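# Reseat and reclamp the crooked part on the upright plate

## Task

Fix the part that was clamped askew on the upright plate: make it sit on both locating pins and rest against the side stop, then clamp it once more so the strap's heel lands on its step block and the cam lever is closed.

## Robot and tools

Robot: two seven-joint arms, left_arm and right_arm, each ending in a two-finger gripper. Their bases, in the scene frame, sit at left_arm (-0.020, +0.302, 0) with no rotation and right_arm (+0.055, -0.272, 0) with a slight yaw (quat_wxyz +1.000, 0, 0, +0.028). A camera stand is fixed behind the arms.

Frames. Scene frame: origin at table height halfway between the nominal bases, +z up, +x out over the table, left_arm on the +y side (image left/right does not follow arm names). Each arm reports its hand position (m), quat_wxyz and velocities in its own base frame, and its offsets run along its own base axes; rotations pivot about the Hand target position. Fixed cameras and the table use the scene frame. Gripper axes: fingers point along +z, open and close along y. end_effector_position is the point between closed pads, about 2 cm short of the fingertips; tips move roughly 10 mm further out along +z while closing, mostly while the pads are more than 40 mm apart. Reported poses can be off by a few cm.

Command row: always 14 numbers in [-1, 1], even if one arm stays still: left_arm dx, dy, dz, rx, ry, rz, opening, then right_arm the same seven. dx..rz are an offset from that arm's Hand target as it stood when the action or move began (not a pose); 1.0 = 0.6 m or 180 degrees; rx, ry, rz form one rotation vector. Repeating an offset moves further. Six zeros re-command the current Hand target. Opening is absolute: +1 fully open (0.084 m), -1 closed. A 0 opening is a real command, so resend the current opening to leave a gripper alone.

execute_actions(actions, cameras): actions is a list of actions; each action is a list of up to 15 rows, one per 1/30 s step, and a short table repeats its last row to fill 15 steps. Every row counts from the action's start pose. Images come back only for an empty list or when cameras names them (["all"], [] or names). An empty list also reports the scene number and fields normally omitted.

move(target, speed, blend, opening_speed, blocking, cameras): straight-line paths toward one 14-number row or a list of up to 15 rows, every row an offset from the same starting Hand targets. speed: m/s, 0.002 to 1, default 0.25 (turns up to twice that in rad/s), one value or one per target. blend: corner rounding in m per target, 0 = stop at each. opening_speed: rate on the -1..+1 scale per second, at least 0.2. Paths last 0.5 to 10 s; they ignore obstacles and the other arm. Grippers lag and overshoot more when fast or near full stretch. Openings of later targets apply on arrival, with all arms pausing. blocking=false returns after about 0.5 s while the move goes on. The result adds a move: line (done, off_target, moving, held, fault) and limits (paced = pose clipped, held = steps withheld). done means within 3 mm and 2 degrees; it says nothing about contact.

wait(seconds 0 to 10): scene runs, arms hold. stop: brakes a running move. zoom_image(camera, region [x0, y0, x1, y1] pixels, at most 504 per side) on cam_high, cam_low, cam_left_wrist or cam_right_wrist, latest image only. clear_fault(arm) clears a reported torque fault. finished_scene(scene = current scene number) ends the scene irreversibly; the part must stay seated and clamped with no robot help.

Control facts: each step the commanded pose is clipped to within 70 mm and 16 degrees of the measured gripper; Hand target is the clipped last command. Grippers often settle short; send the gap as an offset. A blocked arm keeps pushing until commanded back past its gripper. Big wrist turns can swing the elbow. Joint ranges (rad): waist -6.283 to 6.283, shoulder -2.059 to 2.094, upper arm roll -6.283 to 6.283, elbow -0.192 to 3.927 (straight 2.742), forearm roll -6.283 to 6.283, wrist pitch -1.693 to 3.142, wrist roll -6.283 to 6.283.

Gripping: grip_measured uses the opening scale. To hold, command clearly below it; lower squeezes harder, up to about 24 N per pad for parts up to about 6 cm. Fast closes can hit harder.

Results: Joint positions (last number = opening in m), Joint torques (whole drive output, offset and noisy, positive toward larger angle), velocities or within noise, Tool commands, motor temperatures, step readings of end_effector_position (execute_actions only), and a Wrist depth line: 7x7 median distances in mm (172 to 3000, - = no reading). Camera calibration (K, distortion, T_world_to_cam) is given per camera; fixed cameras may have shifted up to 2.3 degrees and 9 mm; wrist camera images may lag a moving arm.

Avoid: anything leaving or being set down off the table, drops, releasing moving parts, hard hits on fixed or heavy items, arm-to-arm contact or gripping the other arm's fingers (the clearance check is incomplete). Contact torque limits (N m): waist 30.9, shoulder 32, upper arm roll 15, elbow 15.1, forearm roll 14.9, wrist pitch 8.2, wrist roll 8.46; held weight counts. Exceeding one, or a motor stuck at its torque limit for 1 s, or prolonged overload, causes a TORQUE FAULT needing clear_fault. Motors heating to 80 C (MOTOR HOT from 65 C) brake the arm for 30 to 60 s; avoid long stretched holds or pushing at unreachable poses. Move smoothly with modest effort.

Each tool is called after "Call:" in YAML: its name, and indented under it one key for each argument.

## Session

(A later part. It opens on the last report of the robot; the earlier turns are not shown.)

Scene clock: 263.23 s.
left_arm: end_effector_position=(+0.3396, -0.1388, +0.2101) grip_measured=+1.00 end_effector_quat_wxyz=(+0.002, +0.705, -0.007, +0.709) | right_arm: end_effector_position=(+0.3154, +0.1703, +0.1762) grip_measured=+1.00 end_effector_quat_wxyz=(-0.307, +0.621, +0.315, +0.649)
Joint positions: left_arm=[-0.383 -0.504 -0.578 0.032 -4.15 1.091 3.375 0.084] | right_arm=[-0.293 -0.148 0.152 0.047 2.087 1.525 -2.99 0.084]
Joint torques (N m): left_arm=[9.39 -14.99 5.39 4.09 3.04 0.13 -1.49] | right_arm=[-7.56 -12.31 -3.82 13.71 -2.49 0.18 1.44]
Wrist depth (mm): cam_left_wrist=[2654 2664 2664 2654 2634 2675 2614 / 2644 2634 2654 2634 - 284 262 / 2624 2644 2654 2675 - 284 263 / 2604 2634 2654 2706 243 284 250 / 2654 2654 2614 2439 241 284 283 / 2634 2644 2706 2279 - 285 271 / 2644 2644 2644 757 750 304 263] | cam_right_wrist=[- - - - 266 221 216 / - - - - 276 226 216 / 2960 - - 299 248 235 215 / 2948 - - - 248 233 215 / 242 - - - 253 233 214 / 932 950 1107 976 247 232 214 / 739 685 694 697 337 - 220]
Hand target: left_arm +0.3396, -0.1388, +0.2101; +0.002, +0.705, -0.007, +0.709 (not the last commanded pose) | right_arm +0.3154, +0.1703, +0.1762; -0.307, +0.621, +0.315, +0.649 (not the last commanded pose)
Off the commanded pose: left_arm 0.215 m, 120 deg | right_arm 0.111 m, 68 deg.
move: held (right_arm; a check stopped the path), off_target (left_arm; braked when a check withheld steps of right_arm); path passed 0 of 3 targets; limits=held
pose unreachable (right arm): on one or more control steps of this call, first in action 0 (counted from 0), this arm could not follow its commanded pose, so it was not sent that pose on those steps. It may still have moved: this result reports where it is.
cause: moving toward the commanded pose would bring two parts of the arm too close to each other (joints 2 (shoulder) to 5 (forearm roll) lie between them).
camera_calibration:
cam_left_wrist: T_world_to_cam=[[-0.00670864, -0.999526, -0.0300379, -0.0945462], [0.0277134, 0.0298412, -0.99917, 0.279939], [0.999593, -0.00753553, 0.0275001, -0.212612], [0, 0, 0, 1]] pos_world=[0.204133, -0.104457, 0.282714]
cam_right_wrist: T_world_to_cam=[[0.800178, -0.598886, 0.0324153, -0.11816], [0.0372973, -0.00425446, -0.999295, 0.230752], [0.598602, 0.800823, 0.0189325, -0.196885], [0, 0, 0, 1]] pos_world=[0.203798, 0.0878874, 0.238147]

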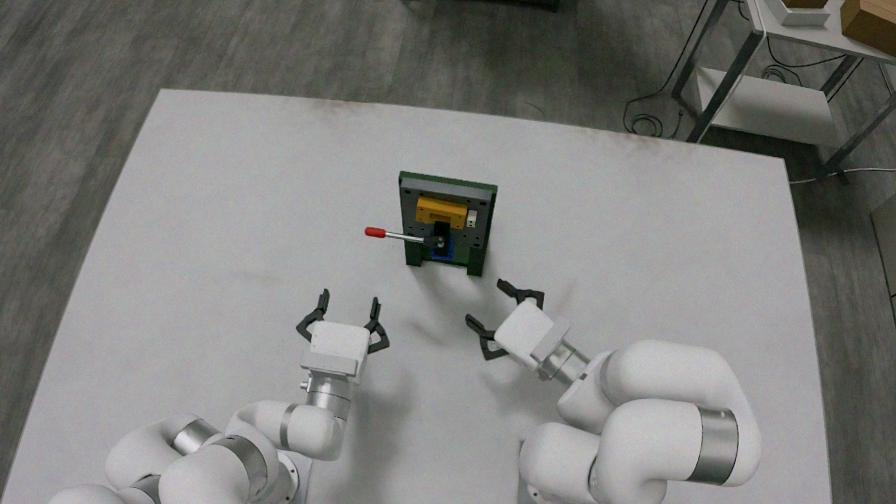

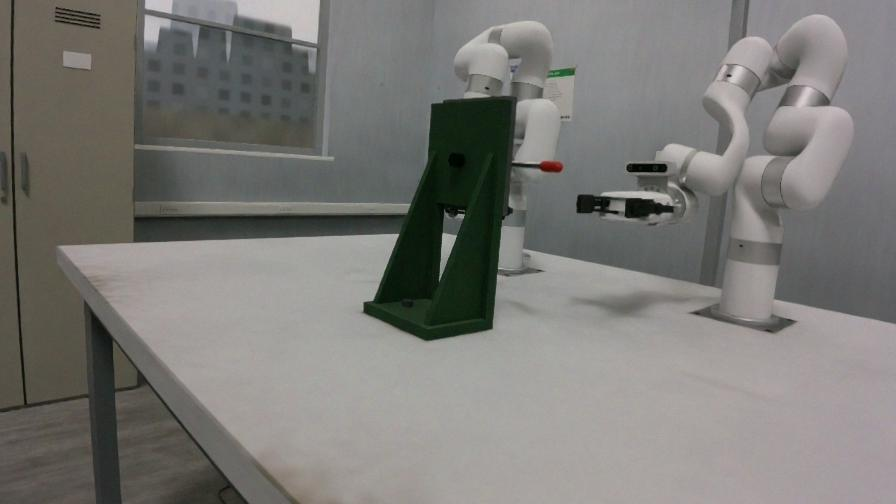

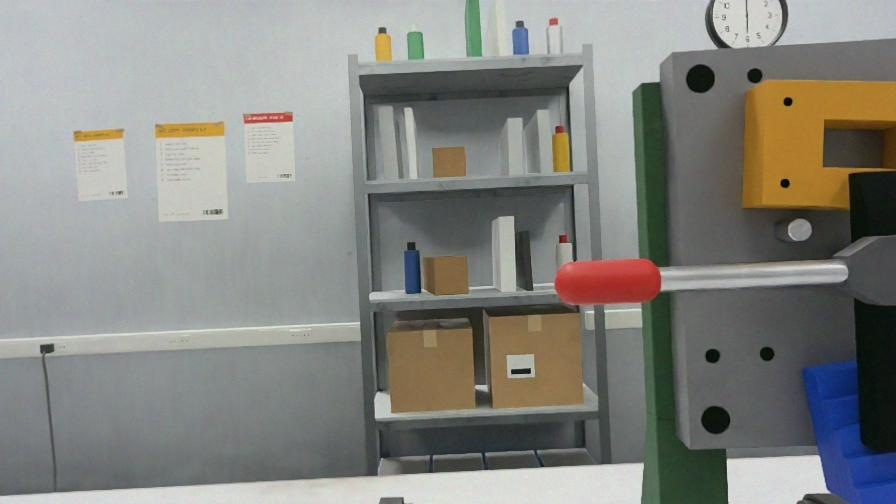

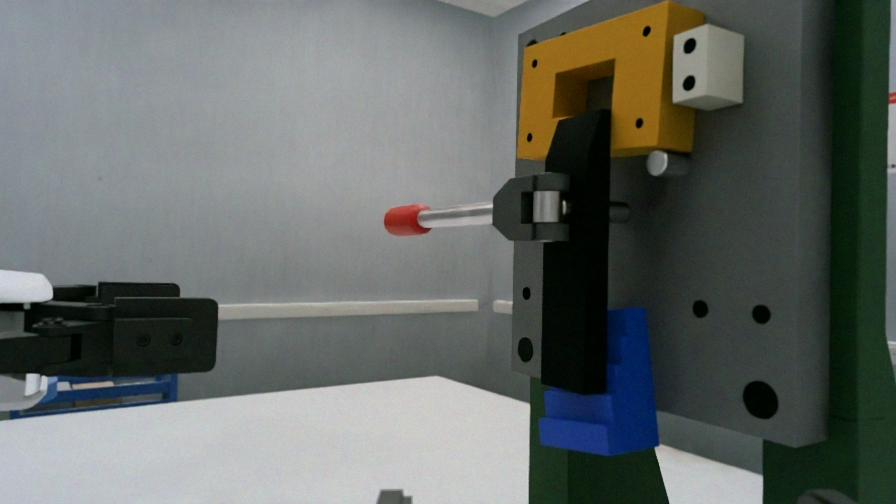

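Call:
move:
  target:
    - [0.15,0.25,0.1,0,0,0,1,0.12,-0.12,-0.0,0,0,0,1]
    - [0.2,0.37,0.18,0.19,0.19,-0.19,1,0.15,-0.12,-0.04,0.02,-0.08,-0.16,1]
    - [0.182,-0.049,0.30,0.386,0.385,-0.382,1,0.10,-0.0,-0.07,0.041,-0.174,-0.342,1]
  blend: [0.04,0.05,0]
  speed: 0.3
  cameras: ["all"]

Scene clock: 276.57 s.
left_arm: end_effector_position=(+0.4523, -0.0867, +0.3668) grip_measured=+1.00 end_effector_quat_wxyz=(+0.003, +0.765, -0.629, +0.138) | right_arm: end_effector_position=(+0.3716, +0.1383, +0.1374) grip_measured=+1.00 end_effector_quat_wxyz=(+0.003, +0.559, +0.077, +0.826)
Joint positions: left_arm=[0.092 -0.254 -0.178 1.181 -0.22 1.212 1.347 0.084] | right_arm=[-0.256 0.901 0.453 0.245 2.801 2.469 -3.85 0.084]
Joint torques (N m): left_arm=[-7.61 -8.93 -1.44 23.8 2.55 -0.05 -1.59] | right_arm=[-0.35 -7.08 2.23 -2.78 -1.14 0.57 0.32]
Wrist depth (mm): cam_left_wrist=[637 613 - - 210 404 428 / 614 593 - 190 260 513 497 / 594 577 559 264 508 502 487 / 581 560 542 459 500 487 474 / 566 546 528 510 486 477 462 / 548 531 513 497 481 466 452 / 536 515 498 483 470 454 443] | cam_right_wrist=[- 202 227 243 2547 2492 2431 / - 202 234 236 2364 2923 2839 / 246 197 227 229 2874 2839 2727 / 235 191 216 228 2397 2717 2575 / 225 187 206 219 2624 2614 2538 / 235 189 212 212 2492 2510 2431 / 232 287 - 214 2192 2381 2348]
Hand target: left_arm +0.4523, -0.0867, +0.3668; +0.003, +0.765, -0.629, +0.138 (not the last commanded pose) | right_arm +0.3716, +0.1383, +0.1374; +0.003, +0.559, +0.077, +0.826 (not the last commanded pose)
Tool commands: left_gripper/opening=+1.0 right_gripper/opening=+1.0
Off the commanded pose: left_arm 0.085 m, 20 deg | right_arm 0.032 m, 20 deg.
TORQUE FAULT: the external load on joint 4 (elbow) of the right arm reached its load limit, and that arm stopped. The contact can be on any part of that arm beyond that joint, not only on its tool. A torque fault puts only its own arm into a fault stop. That arm's remaining commands of this call were not run. The hold on joint 4 (elbow) of that arm was moved back by the arm itself, up to 3 degrees, as the stop began. That arm is still stopped at the end of this call. While its stop runs, that arm, its gripper or tool too, takes no new command.
CLEAR FAULT: the right arm stays stopped (state 4) until you call clear_fault(arm="right_arm").
End effector pose when the fault began: right_arm: position (+0.3880, +0.1365, +0.1428), quat_wxyz (+0.011, +0.540, +0.071, +0.838)
Joint positions when the fault began: right_arm=[-0.256 0.902 0.452 0.298 2.801 2.467 -3.849 0.084]
move: fault (right_arm), off_target (left_arm; braked at the fault stop of right_arm); path passed 2 of 3 targets
camera_calibration:
cam_left_wrist: T_world_to_cam=[[-0.965975, -0.186578, -0.179113, 0.522018], [-0.142611, 0.961974, -0.232955, 0.308524], [0.215767, -0.199485, -0.955851, 0.36932], [0, 0, 0, 1]] pos_world=[0.468568, -0.125721, 0.518388]
cam_right_wrist: T_world_to_cam=[[0.0949692, -0.985533, 0.140375, 0.119624], [0.365683, -0.096616, -0.925711, 0.0704101], [0.925882, 0.139247, 0.351217, -0.279996], [0, 0, 0, 1]] pos_world=[0.222135, 0.163684, 0.146726]

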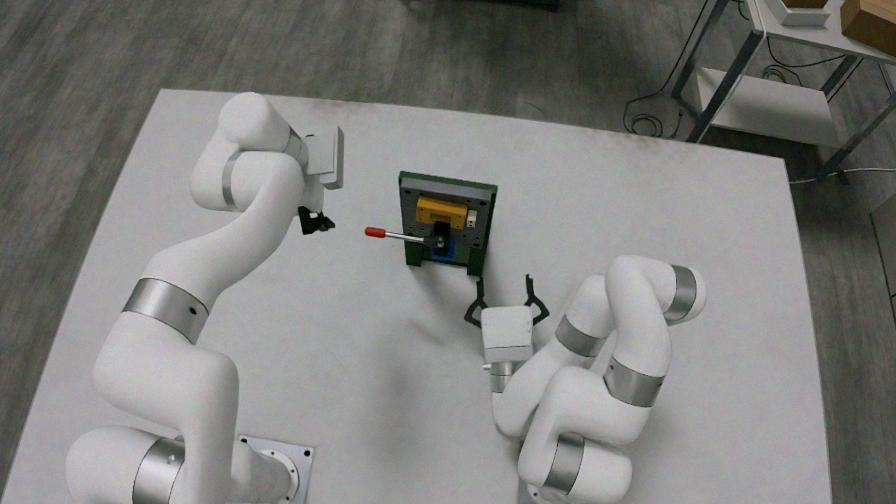

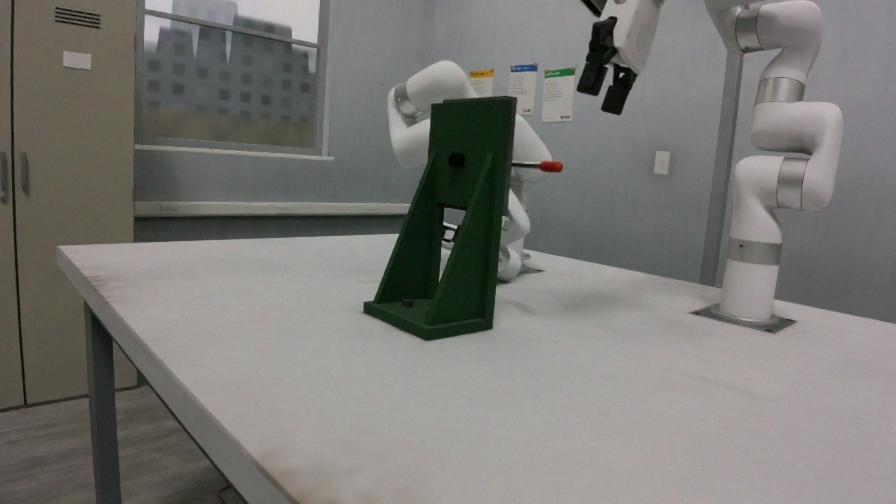

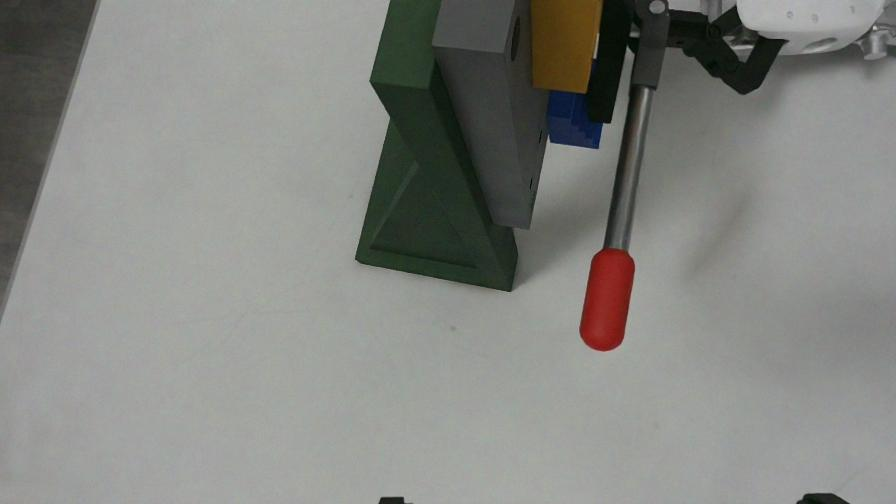

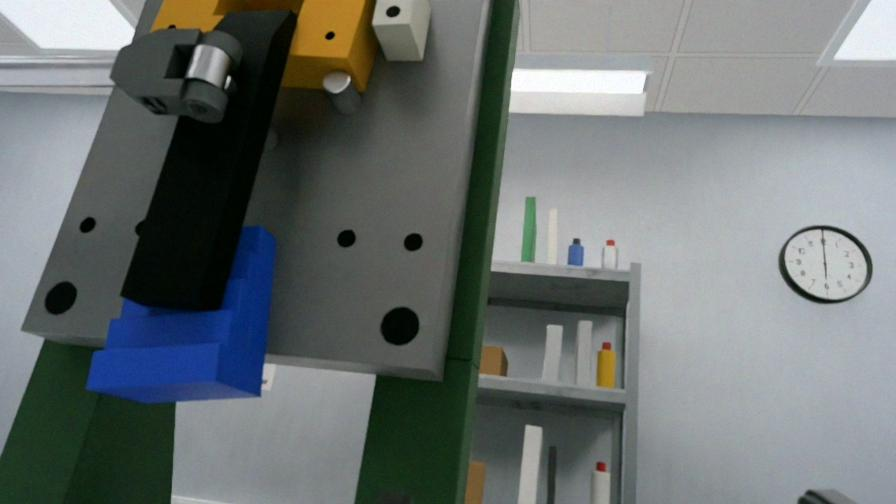

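Call:
clear_fault:
  arm: "right_arm"

Call:
move:
  target:
    - [-0.002,-0.07,0.005,0.032,0.03,-0.03,1,-0.03,0.0,0.07,0.0022,0.026,-0.033,1]
    - [-0.003,-0.135,0.005,0.064,0.061,-0.062,1,-0.067,0.232,0.05,0.0043,0.051,-0.0655,1]
  blend: [0.01,0]
  speed: 0.2
  cameras: ["all"]

Scene clock: 305.00 s.
left_arm: end_effector_position=(+0.4523, -0.0867, +0.3668) grip_measured=+1.00 end_effector_quat_wxyz=(+0.003, +0.765, -0.629, +0.138) | right_arm: end_effector_position=(+0.3716, +0.1383, +0.1374) grip_measured=+1.00 end_effector_quat_wxyz=(+0.003, +0.559, +0.077, +0.826)
Joint positions: left_arm=[0.092 -0.254 -0.178 1.181 -0.22 1.212 1.347 0.084] | right_arm=[-0.256 0.901 0.453 0.245 2.801 2.469 -3.85 0.084]
Joint torques (N m): left_arm=[-7.5 -8.46 -1.3 23.51 2.35 -1.44 -1.31] | right_arm=[-0.56 -7.1 2.46 -3.2 -1.21 0.67 0.35]
Motor temperatures (°C): left_arm=[36 41 34 57 35 40 36] | right_arm=[37 39 32 37 33 36 41]
Wrist depth (mm): cam_left_wrist=[638 614 - - 210 404 428 / 616 594 - 190 260 512 498 / 596 577 558 263 507 501 487 / 579 560 541 459 501 488 473 / 566 545 528 512 486 479 464 / 548 530 513 497 479 466 453 / 537 516 499 485 470 454 444] | cam_right_wrist=[- 202 227 243 2595 2465 2422 / - 202 234 237 2389 2828 2816 / 246 197 227 229 2886 2828 2760 / 236 191 215 227 2389 2706 2614 / 226 187 206 219 2624 2624 2519 / 235 189 212 212 2501 2519 2448 / 232 287 - 215 2151 2474 2340]
Hand target: left_arm +0.4523, -0.0867, +0.3668; +0.003, +0.765, -0.629, +0.138 (not the last commanded pose) | right_arm +0.3716, +0.1383, +0.1374; +0.003, +0.559, +0.077, +0.826 (not the last commanded pose)
Tool commands: left_gripper/opening=+1.0 right_gripper/opening=+1.0
Off the commanded pose: left_arm 0.085 m, 20 deg | right_arm 0.032 m, 20 deg.
TORQUE FAULT, CONTINUED: the right arm's stop, for the torque fault of joint 4 (elbow) that an earlier result reported, is over. The call counts as one of the actions that you can send in this scene. The hold on joint 4 (elbow) of that arm was moved back by the arm itself, up to 3 degrees, as the stop began. That arm's target is now where it stood when the stop ended, not its last command. That arm's gripper keeps its grip as last carried out, and that arm accepts commands again: back off and push less far.
CLEAR FAULT: your call cleared the right arm's torque fault. If a joint's load stays at its limit, that arm stops again at once.

Scene clock: 306.77 s.
left_arm: end_effector_position=(+0.4505, -0.1677, +0.3698) grip_measured=+1.00 end_effector_quat_wxyz=(+0.000, +0.706, -0.708, +0.000) | right_arm: end_effector_position=(+0.3314, +0.2774, +0.1674) grip_measured=+1.00 end_effector_quat_wxyz=(+0.078, +0.628, +0.013, +0.774)
Joint positions: left_arm=[-0.014 0.025 -0.348 1.551 0.008 1.528 1.21 0.084] | right_arm=[-0.104 1.302 1.098 0.441 3.224 2.652 -4.281 0.084]
Joint torques (N m): left_arm=[-7.65 -13.57 -1.85 23.04 2.92 -0.07 -1.55] | right_arm=[7.47 -5.24 26.55 1.98 1.37 2.79 -1.35]
Motor temperatures (°C): left_arm=[36 41 34 57 35 40 36] | right_arm=[37 39 32 37 33 36 41]
Wrist depth (mm): cam_left_wrist=[489 - - 493 496 495 498 / 488 - - - 494 325 336 / 486 - - 492 493 331 336 / 488 - - 491 336 337 349 / 486 - - 490 492 494 494 / 485 486 489 488 491 493 495 / 484 487 486 489 491 492 494] | cam_right_wrist=[2828 2911 - 256 234 256 2899 / 2771 2839 - 249 228 227 2935 / 2738 2771 196 240 195 241 2886 / 2696 2664 - 238 203 237 2793 / 2644 2614 - 233 202 231 2738 / 2538 2585 - 227 197 227 2685 / 2528 2547 241 241 199 223 2604]
Hand target: left_arm +0.4505, -0.1677, +0.3698; +0.000, +0.706, -0.708, +0.000 | right_arm +0.3314, +0.2775, +0.1674; +0.078, +0.628, +0.013, +0.774
Off the commanded pose: left_arm 0.000 m, 0 deg | right_arm 0.000 m, 0 deg.
move: done
camera_calibration:
cam_left_wrist: T_world_to_cam=[[-0.999662, 0.025445, -0.00528094, 0.492163], [0.0255577, 0.99942, -0.0225088, 0.239696], [0.00470514, -0.0226362, -0.999733, 0.497399], [0, 0, 0, 1]] pos_world=[0.48353, -0.240821, 0.50526]
cam_right_wrist: T_world_to_cam=[[-0.0877177, -0.988089, 0.126436, 0.319983], [0.188157, -0.141075, -0.971954, 0.205266], [0.978214, -0.0614677, 0.198291, -0.208772], [0, 0, 0, 1]] pos_world=[0.19367, 0.332297, 0.200449]

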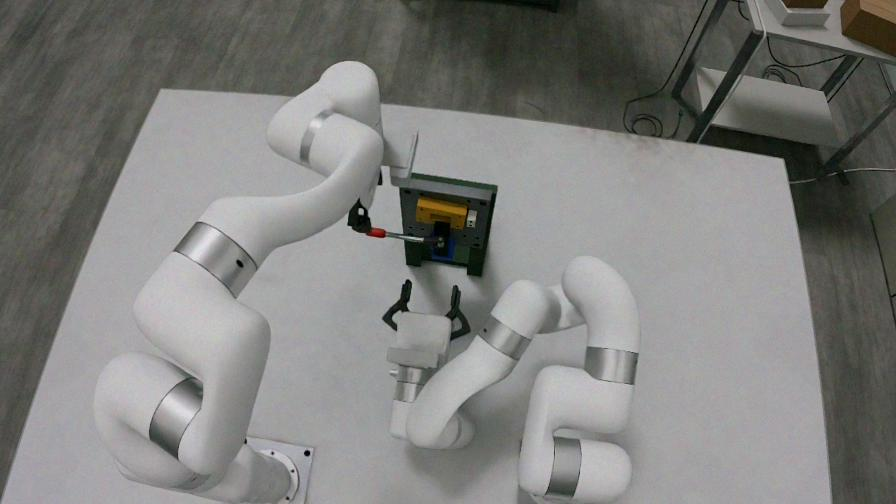

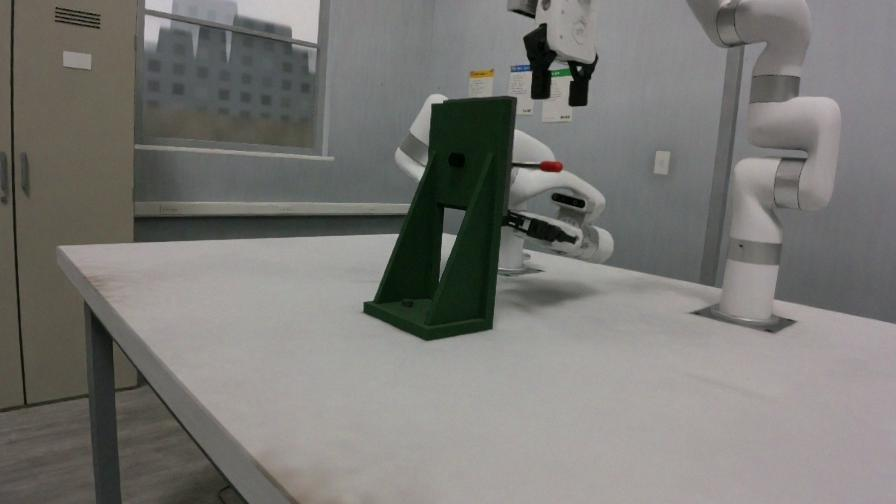

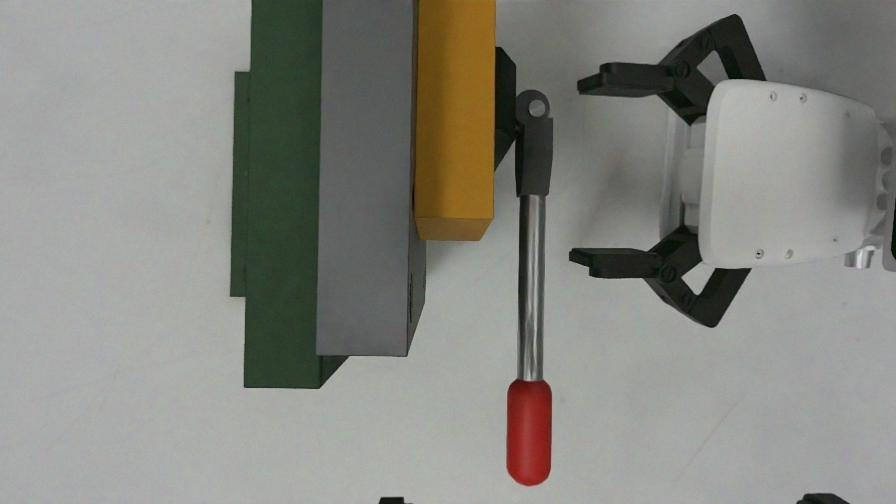

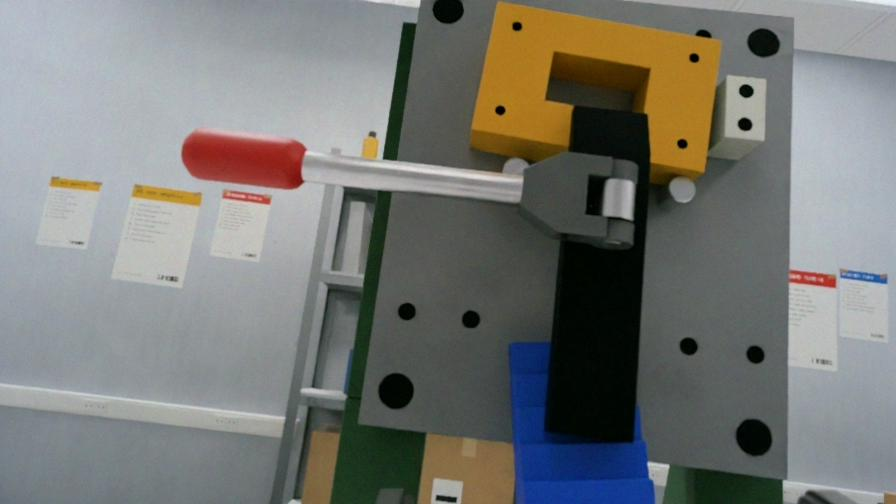

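Call:
move:
  target:
    - [0.016,-0.0155,-0.08,0,0,0,-0.1,0.08,-0.010,0.010,0,0,0,1]
    - [0.016,-0.0155,-0.166,0,0,0,-0.1,0.110,-0.013,0.017,0,0,0,1]
  blend: [0.01,0]
  speed: 0.12
  cameras: ["all"]

Scene clock: 324.73 s.
left_arm: end_effector_position=(+0.4601, -0.1770, +0.2702) grip_measured=-0.11 end_effector_quat_wxyz=(+0.000, +0.706, -0.708, +0.000) | right_arm: end_effector_position=(+0.3974, +0.2697, +0.1776) grip_measured=+1.00 end_effector_quat_wxyz=(+0.078, +0.628, +0.013, +0.774)
Joint positions: left_arm=[-0.022 0.056 -0.355 1.3 0.02 1.249 1.191 0.039] | right_arm=[-0.287 1.204 1.128 0.492 3.209 2.4 -4.275 0.084]
Joint torques (N m): left_arm=[-8.64 -14.81 1.08 7.72 2.97 -2.46 -1.53] | right_arm=[-8.76 -20.31 27.69 3.96 -3.92 -0.22 -1.15]
Motor temperatures (°C): left_arm=[36 41 34 58 35 40 36] | right_arm=[37 39 37 36 33 36 41]
Wrist depth (mm): cam_left_wrist=[- - - - - 216 220 / - - - - - 218 221 / - - - - - 221 225 / - - - - 248 226 232 / - - - - 392 245 395 / - - - - 391 393 395 / - - - - 391 393 395] | cam_right_wrist=[- - 184 192 191 190 188 / - - - 188 - - 183 / 2664 - - 182 - - 180 / 2654 - - 179 178 176 176 / 2614 - 175 175 175 173 174 / 2510 - - 172 - - 2595 / 2519 - - - - - 2556]
Hand target: left_arm +0.4601, -0.1770, +0.2702; +0.000, +0.706, -0.708, +0.000 | right_arm +0.3974, +0.2697, +0.1776; +0.078, +0.628, +0.013, +0.774
Off the commanded pose: left_arm 0.000 m, 0 deg | right_arm 0.000 m, 0 deg.
move: done
camera_calibration:
cam_left_wrist: T_world_to_cam=[[-0.999662, 0.025445, -0.00528094, 0.50147], [0.0255577, 0.99942, -0.0225088, 0.246504], [0.00470514, -0.0226362, -0.999733, 0.39757], [0, 0, 0, 1]] pos_world=[0.49313, -0.250121, 0.40566]
cam_right_wrist: T_world_to_cam=[[-0.0877101, -0.988102, 0.126338, 0.316799], [0.188262, -0.140984, -0.971947, 0.201603], [0.978195, -0.0614649, 0.198387, -0.275852], [0, 0, 0, 1]] pos_world=[0.25967, 0.324497, 0.210649]

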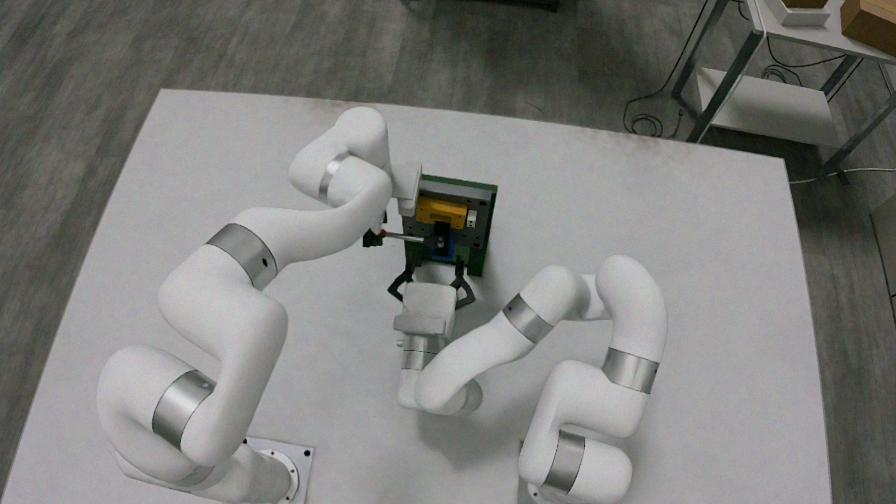

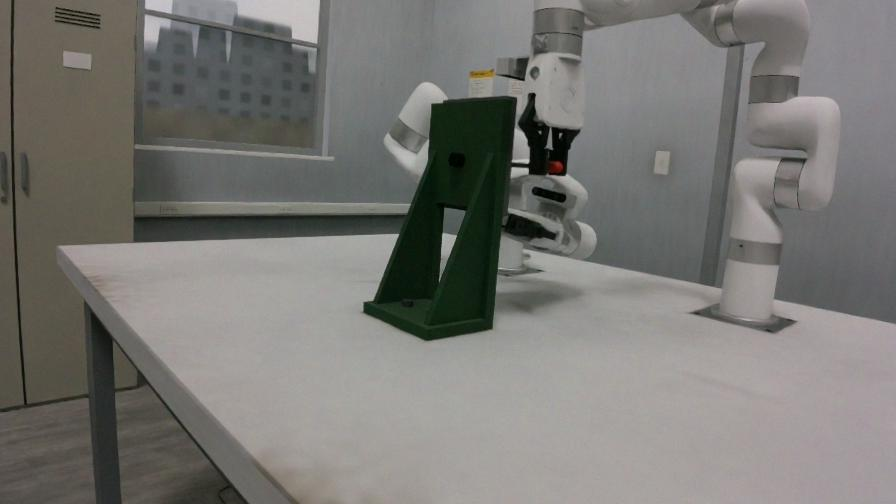

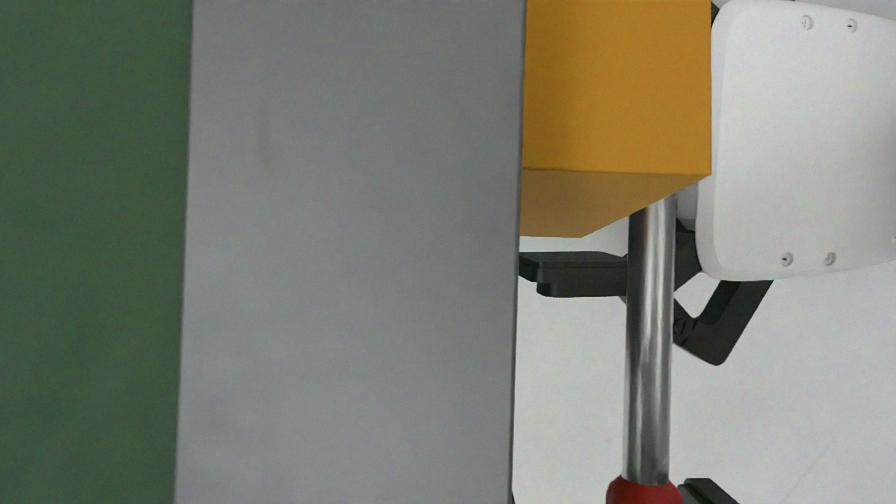

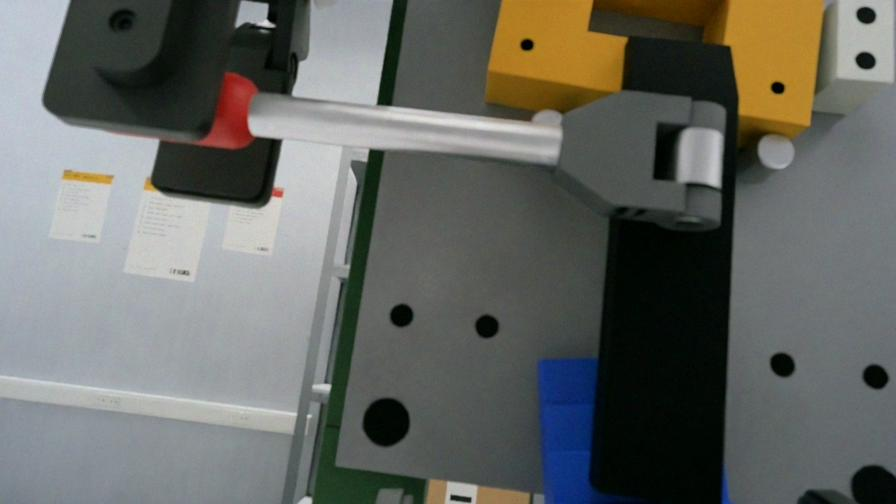

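Call:
move:
  target: [0,0,0,0,0,0,-0.62,0,0,0,0,0,0,-0.15]
  opening_speed: 0.8
  cameras: ["cam_left_wrist","cam_right_wrist"]

Scene clock: 334.57 s.
left_arm: end_effector_position=(+0.4482, -0.1722, +0.2667) grip_measured=-0.46 end_effector_quat_wxyz=(+0.010, +0.706, -0.708, -0.023) | right_arm: end_effector_position=(+0.3974, +0.2697, +0.1776) grip_measured=+0.62 end_effector_quat_wxyz=(+0.078, +0.628, +0.013, +0.774)
Joint positions: left_arm=[-0.022 0.055 -0.355 1.3 0.02 1.299 1.191 0.024] | right_arm=[-0.287 1.204 1.128 0.492 3.209 2.4 -4.275 0.07]
Joint torques (N m): left_arm=[0.34 -29.86 -0.68 15.28 0.43 0.65 0.01] | right_arm=[-8.5 -20.25 27.87 3.8 1 -0.08 -1.37]
Motor temperatures (°C): left_arm=[36 41 34 53 35 40 36] | right_arm=[37 39 39 36 33 36 41]
Wrist depth (mm): cam_left_wrist=[- - - - - 214 224 / - - - - - 216 224 / - - - - 260 220 228 / - - - - 224 226 240 / - - - - 390 397 400 / - - 386 389 392 396 402 / - - 384 387 392 397 401] | cam_right_wrist=[- - 177 192 192 190 188 / - - - 189 - - 183 / 2685 - - 182 - - 180 / 2675 - - 179 178 176 176 / 2595 - 175 175 175 173 174 / 2547 - - - - - 2634 / 2510 - - - - - 2575]
Hand target: left_arm +0.4482, -0.1722, +0.2667; +0.010, +0.706, -0.708, -0.023 (not the last commanded pose) | right_arm +0.3974, +0.2697, +0.1776; +0.078, +0.628, +0.013, +0.774
Tool commands: left_gripper/opening=-0.446667 right_gripper/opening=+0.626667
Off the commanded pose: left_arm 0.013 m, 3 deg | right_arm 0.000 m, 0 deg.
TORQUE FAULT: the external load on joint 6 (wrist pitch) of the left arm reached its load limit, and that arm stopped. The contact can be on any part of that arm beyond that joint, not only on its tool. A torque fault puts only its own arm into a fault stop. That arm's remaining commands of this call were not run. The hold on joint 6 (wrist pitch) of that arm was moved back by the arm itself, up to 3 degrees, as the stop began. That arm is still stopped at the end of this call. While its stop runs, that arm, its gripper or tool too, takes no new command.
CLEAR FAULT: the left arm stays stopped (state 4) until you call clear_fault(arm="left_arm").
End effector pose when the fault began: left_arm: position (+0.4599, -0.1769, +0.2701), quat_wxyz (+0.000, +0.706, -0.708, -0.001)
Joint positions when the fault began: left_arm=[-0.022 0.056 -0.355 1.3 0.02 1.249 1.191 0.027]
move: fault (left_arm), done (right_arm; its opening stopped at the fault stop of left_arm)
camera_calibration:
cam_left_wrist: T_world_to_cam=[[-0.998792, 0.0251899, 0.0421793, 0.476396], [0.0250095, 0.999676, -0.00479944, 0.237518], [-0.0422865, -0.00373876, -0.999099, 0.418308], [0, 0, 0, 1]] pos_world=[0.48757, -0.247877, 0.398977]
cam_right_wrist: T_world_to_cam=[[-0.0876978, -0.988103, 0.12634, 0.316796], [0.188167, -0.140977, -0.971966, 0.20163], [0.978214, -0.0614662, 0.198292, -0.275837], [0, 0, 0, 1]] pos_world=[0.25967, 0.324497, 0.210649]
Images, in order (width x height): cam_left_wrist 896x504, cam_right_wrist 896x504.

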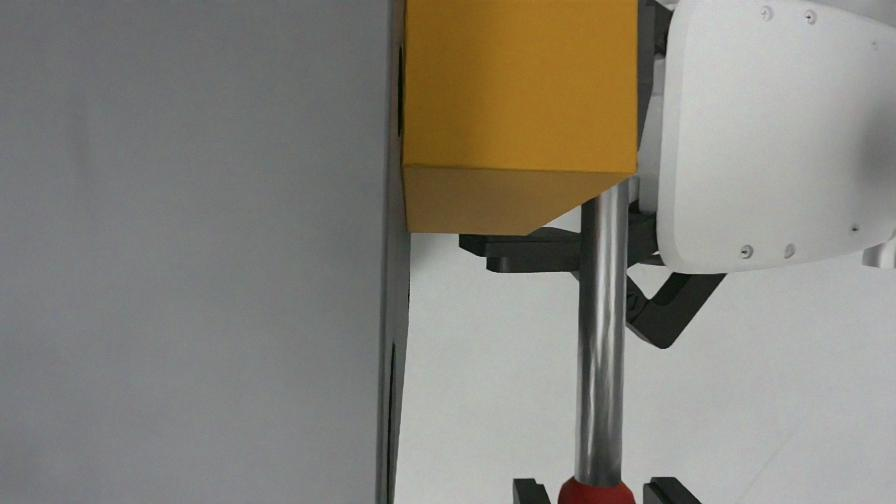

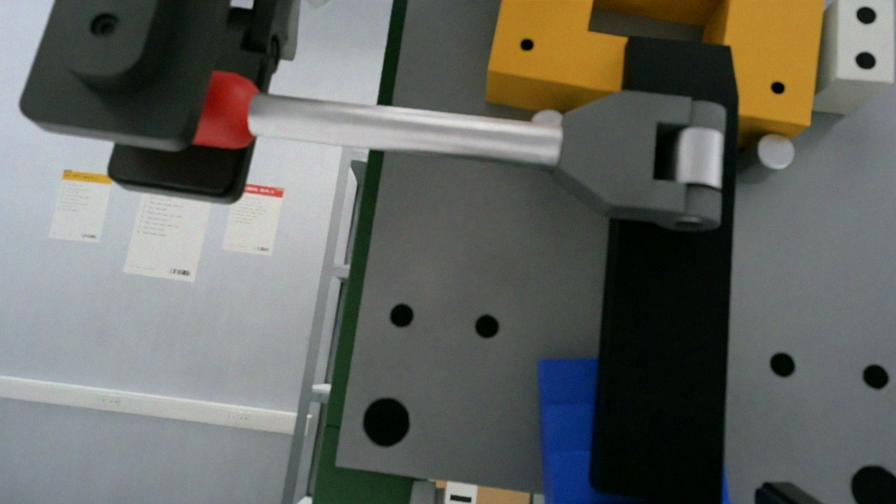

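Call:
clear_fault:
  arm: "left_arm"

Call:
move:
  target:
    - [0.012,-0.008,0.0055,-0.006,-0.015,0,-0.15,0,0,0,0,0,0,0.62]
    - [0.012,-0.008,0.0055,-0.006,-0.015,0,-0.55,0,0,0,0,0,0,0.1]
  opening_speed: 0.6
  speed: 0.1
  cameras: ["cam_left_wrist","cam_right_wrist"]

Scene clock: 346.63 s.
left_arm: end_effector_position=(+0.4481, -0.1722, +0.2667) grip_measured=-0.46 end_effector_quat_wxyz=(+0.010, +0.706, -0.708, -0.023) | right_arm: end_effector_position=(+0.3974, +0.2697, +0.1776) grip_measured=+0.62 end_effector_quat_wxyz=(+0.078, +0.628, +0.013, +0.774)
Joint positions: left_arm=[-0.022 0.055 -0.355 1.3 0.02 1.299 1.191 0.024] | right_arm=[-0.287 1.204 1.128 0.492 3.209 2.4 -4.275 0.07]
Joint torques (N m): left_arm=[0.33 -29.47 -0.75 15.32 0.39 0.63 0.13] | right_arm=[-8.16 -19.85 27.22 3.1 0.6 -0.07 -1.06]
Wrist depth (mm): cam_left_wrist=[- - - - - 215 224 / - - - - - 215 224 / - - - - 260 220 228 / - - - - 224 226 240 / - - - - 390 397 401 / - - 385 389 392 396 401 / - - 384 387 392 397 401] | cam_right_wrist=[- - 177 192 192 190 188 / - - - 188 - - 183 / 2706 - - 182 - - 180 / 2696 - - 179 178 176 176 / 2644 - 175 175 175 173 174 / 2528 - - - - - 2595 / 2519 - - - - - 2556]
Hand target: left_arm +0.4481, -0.1722, +0.2667; +0.010, +0.706, -0.708, -0.023 (not the last commanded pose) | right_arm +0.3974, +0.2697, +0.1776; +0.078, +0.628, +0.013, +0.774
Tool commands: left_gripper/opening=-0.446667 right_gripper/opening=+0.626667
Off the commanded pose: left_arm 0.013 m, 3 deg | right_arm 0.000 m, 0 deg.
TORQUE FAULT, CONTINUED: the left arm's stop, for the torque fault of joint 6 (wrist pitch) that an earlier result reported, is over. The call counts as one of the actions that you can send in this scene. The hold on joint 6 (wrist pitch) of that arm was moved back by the arm itself, up to 3 degrees, as the stop began. That arm's target is now where it stood when the stop ended, not its last command. That arm's gripper keeps its grip as last carried out, and that arm accepts commands again: back off and push less far.
CLEAR FAULT: your call cleared the left arm's torque fault. If a joint's load stays at its limit, that arm stops again at once.

Scene clock: 348.63 s.
left_arm: end_effector_position=(+0.4553, -0.1770, +0.2700) grip_measured=-0.56 end_effector_quat_wxyz=(+0.000, +0.706, -0.708, +0.000) | right_arm: end_effector_position=(+0.3974, +0.2696, +0.1776) grip_measured=+0.09 end_effector_quat_wxyz=(+0.078, +0.628, +0.013, +0.774)
Joint positions: left_arm=[-0.022 0.04 -0.355 1.282 0.014 1.245 1.191 0.02] | right_arm=[-0.287 1.204 1.128 0.492 3.209 2.4 -4.275 0.048]
Joint torques (N m): left_arm=[-3.87 -25.16 -1.86 11.51 -0.83 -2.79 0.92] | right_arm=[-5.23 -19.44 27.13 3.31 0.38 -0.14 -1.18]
Wrist depth (mm): cam_left_wrist=[- - - - - 215 221 / - - - - - 217 222 / - - - - 263 221 227 / - - - - 231 228 237 / - - - - 391 393 394 / - - - 391 392 393 395 / - - 390 - 392 393 394] | cam_right_wrist=[- - 205 186 - - 2685 / - - - 182 - - 180 / 2675 - 177 176 - 174 177 / 2614 - 173 173 - - 173 / 2538 - - - - - 2685 / 2483 - - - - - 2604 / 2448 - 180 - - - 2604]
Hand target: left_arm +0.4553, -0.1770, +0.2700; +0.000, +0.706, -0.708, +0.000 | right_arm +0.3974, +0.2697, +0.1776; +0.078, +0.628, +0.013, +0.774
Off the commanded pose: left_arm 0.000 m, 0 deg | right_arm 0.000 m, 0 deg.
move: done
camera_calibration:
cam_left_wrist: T_world_to_cam=[[-0.999658, 0.0255415, -0.00557956, 0.496813], [0.0256604, 0.99942, -0.0223999, 0.246528], [0.0050042, -0.0225354, -0.999734, 0.397272], [0, 0, 0, 1]] pos_world=[0.488329, -0.250122, 0.40546]
cam_right_wrist: T_world_to_cam=[[-0.0877941, -0.988097, 0.126319, 0.316823], [0.188153, -0.140975, -0.971969, 0.201633], [0.978208, -0.0615658, 0.19829, -0.275803], [0, 0, 0, 1]] pos_world=[0.25967, 0.324497, 0.21065]
Images, in order (width x height): cam_left_wrist 896x504, cam_right_wrist 896x504.

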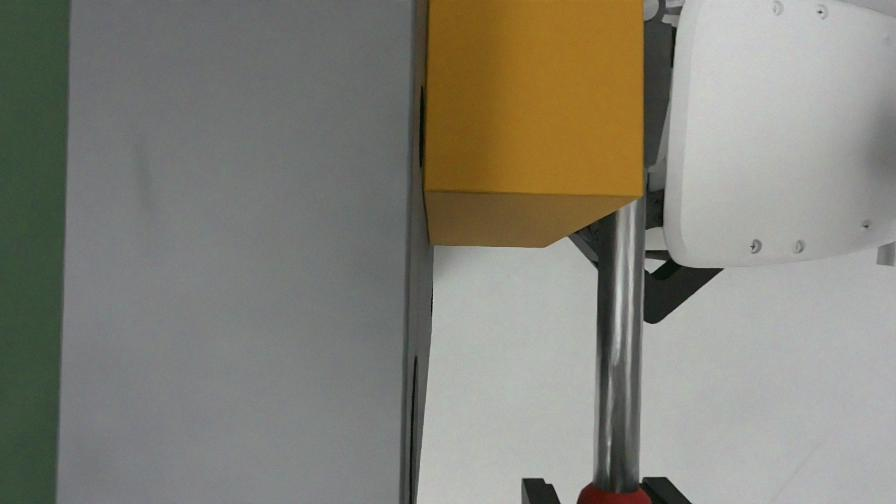

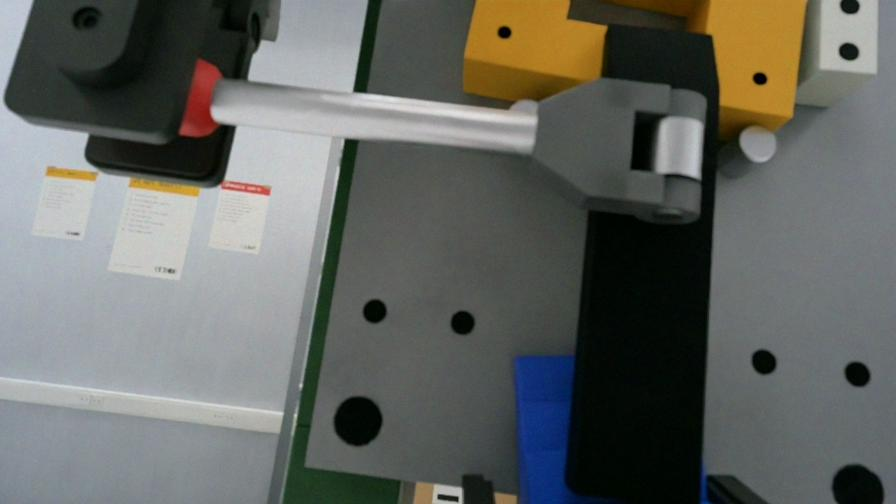

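Call:
move:
  target:
    - [0,0,0,0,0,0,-0.6,0,-0.011,0,0,0,0,0.1]
    - [0,0,0,0,0,0,-0.6,0,-0.011,0,0,0,0,-0.1]
  opening_speed: 0.6
  speed: 0.1
  cameras: ["cam_left_wrist","cam_right_wrist"]

Scene clock: 376.23 s.
left_arm: end_effector_position=(+0.4455, -0.1731, +0.2672) grip_measured=-0.61 end_effector_quat_wxyz=(+0.008, +0.706, -0.708, -0.019) | right_arm: end_effector_position=(+0.3974, +0.2653, +0.1776) grip_measured=+0.09 end_effector_quat_wxyz=(+0.078, +0.628, +0.013, +0.774)
Joint positions: left_arm=[-0.022 0.04 -0.355 1.283 0.014 1.288 1.191 0.017] | right_arm=[-0.3 1.198 1.126 0.481 3.206 2.398 -4.271 0.048]
Joint torques (N m): left_arm=[0.15 -29.57 -0.51 12.49 0.51 6.04 0.07] | right_arm=[-8.24 -20 10 -2.81 -5.91 -0.42 1.25]
Motor temperatures (°C): left_arm=[36 41 34 60 35 42 36] | right_arm=[37 40 41 36 33 36 41]
Wrist depth (mm): cam_left_wrist=[- - - - - 215 222 / - - - - - 218 223 / - - - - 245 221 229 / - - - - 236 227 264 / - - - 390 391 395 397 / - - - 391 393 394 397 / - - 389 391 392 394 396] | cam_right_wrist=[- - - 188 - - 2654 / - - - 184 - - 181 / 2664 - 178 178 - - 177 / 2595 - 175 174 - 173 174 / 2575 - - - - - 2675 / 2528 - - - - - 2595 / 2457 - 181 - - - 2624]
Hand target: left_arm +0.4455, -0.1731, +0.2672; +0.008, +0.706, -0.708, -0.019 (not the last commanded pose) | right_arm +0.3974, +0.2653, +0.1776; +0.078, +0.628, +0.013, +0.774 (not the last commanded pose)
Tool commands: left_gripper/opening=-0.6 right_gripper/opening=+0.1
Off the commanded pose: left_arm 0.011 m, 2 deg | right_arm 0.002 m, 0 deg.
TORQUE FAULT: the external load on joint 6 (wrist pitch) of the left arm reached its load limit, and that arm stopped. The contact can be on any part of that arm beyond that joint, not only on its tool. A torque fault puts only its own arm into a fault stop. That arm's remaining commands of this call were not run. The hold on joint 6 (wrist pitch) of that arm was moved back by the arm itself, up to 3 degrees, as the stop began. That arm is still stopped at the end of this call. While its stop runs, that arm, its gripper or tool too, takes no new command.
CLEAR FAULT: the left arm stays stopped (state 4) until you call clear_fault(arm="left_arm").
End effector pose when the fault began: left_arm: position (+0.4553, -0.1770, +0.2699), quat_wxyz (+0.000, +0.706, -0.708, +0.000)
Joint positions when the fault began: left_arm=[-0.022 0.04 -0.355 1.282 0.014 1.245 1.191 0.018]
move: fault (left_arm); path passed 0 of 2 targets; target 2's new opening was not sent
camera_calibration:
cam_left_wrist: T_world_to_cam=[[-0.999104, 0.025341, 0.033905, 0.476138], [0.0250904, 0.999655, -0.00779515, 0.239161], [-0.0340908, -0.00693748, -0.999395, 0.414639], [0, 0, 0, 1]] pos_world=[0.483846, -0.248268, 0.400109]
cam_right_wrist: T_world_to_cam=[[-0.0876978, -0.988103, 0.12634, 0.312547], [0.188167, -0.140977, -0.971966, 0.201024], [0.978214, -0.0614662, 0.198292, -0.276101], [0, 0, 0, 1]] pos_world=[0.25967, 0.320197, 0.210649]
Images, in order (width x height): cam_left_wrist 896x504, cam_right_wrist 896x504.

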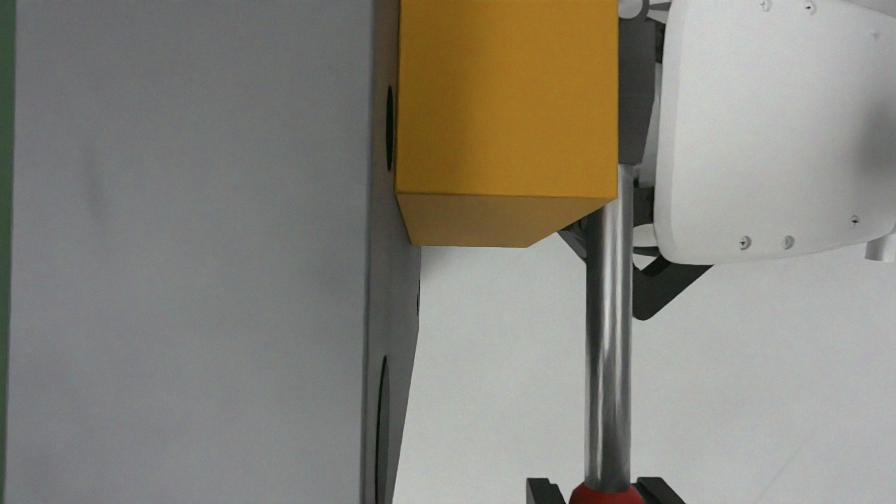

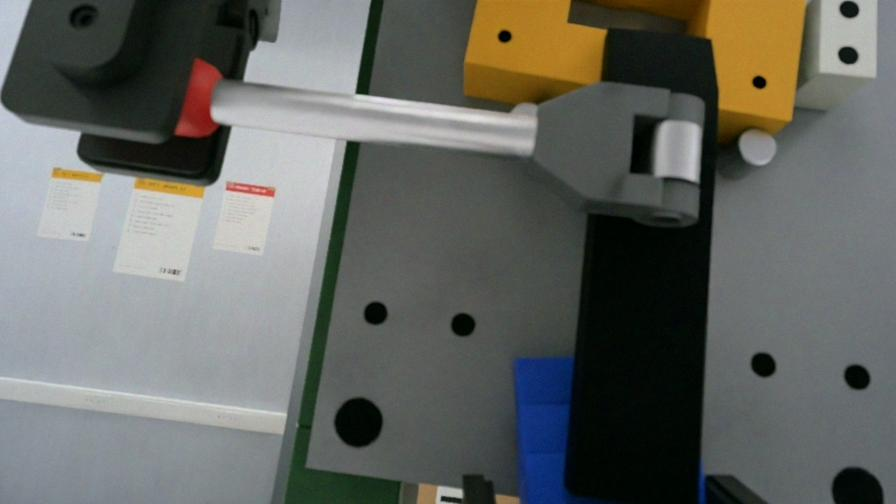

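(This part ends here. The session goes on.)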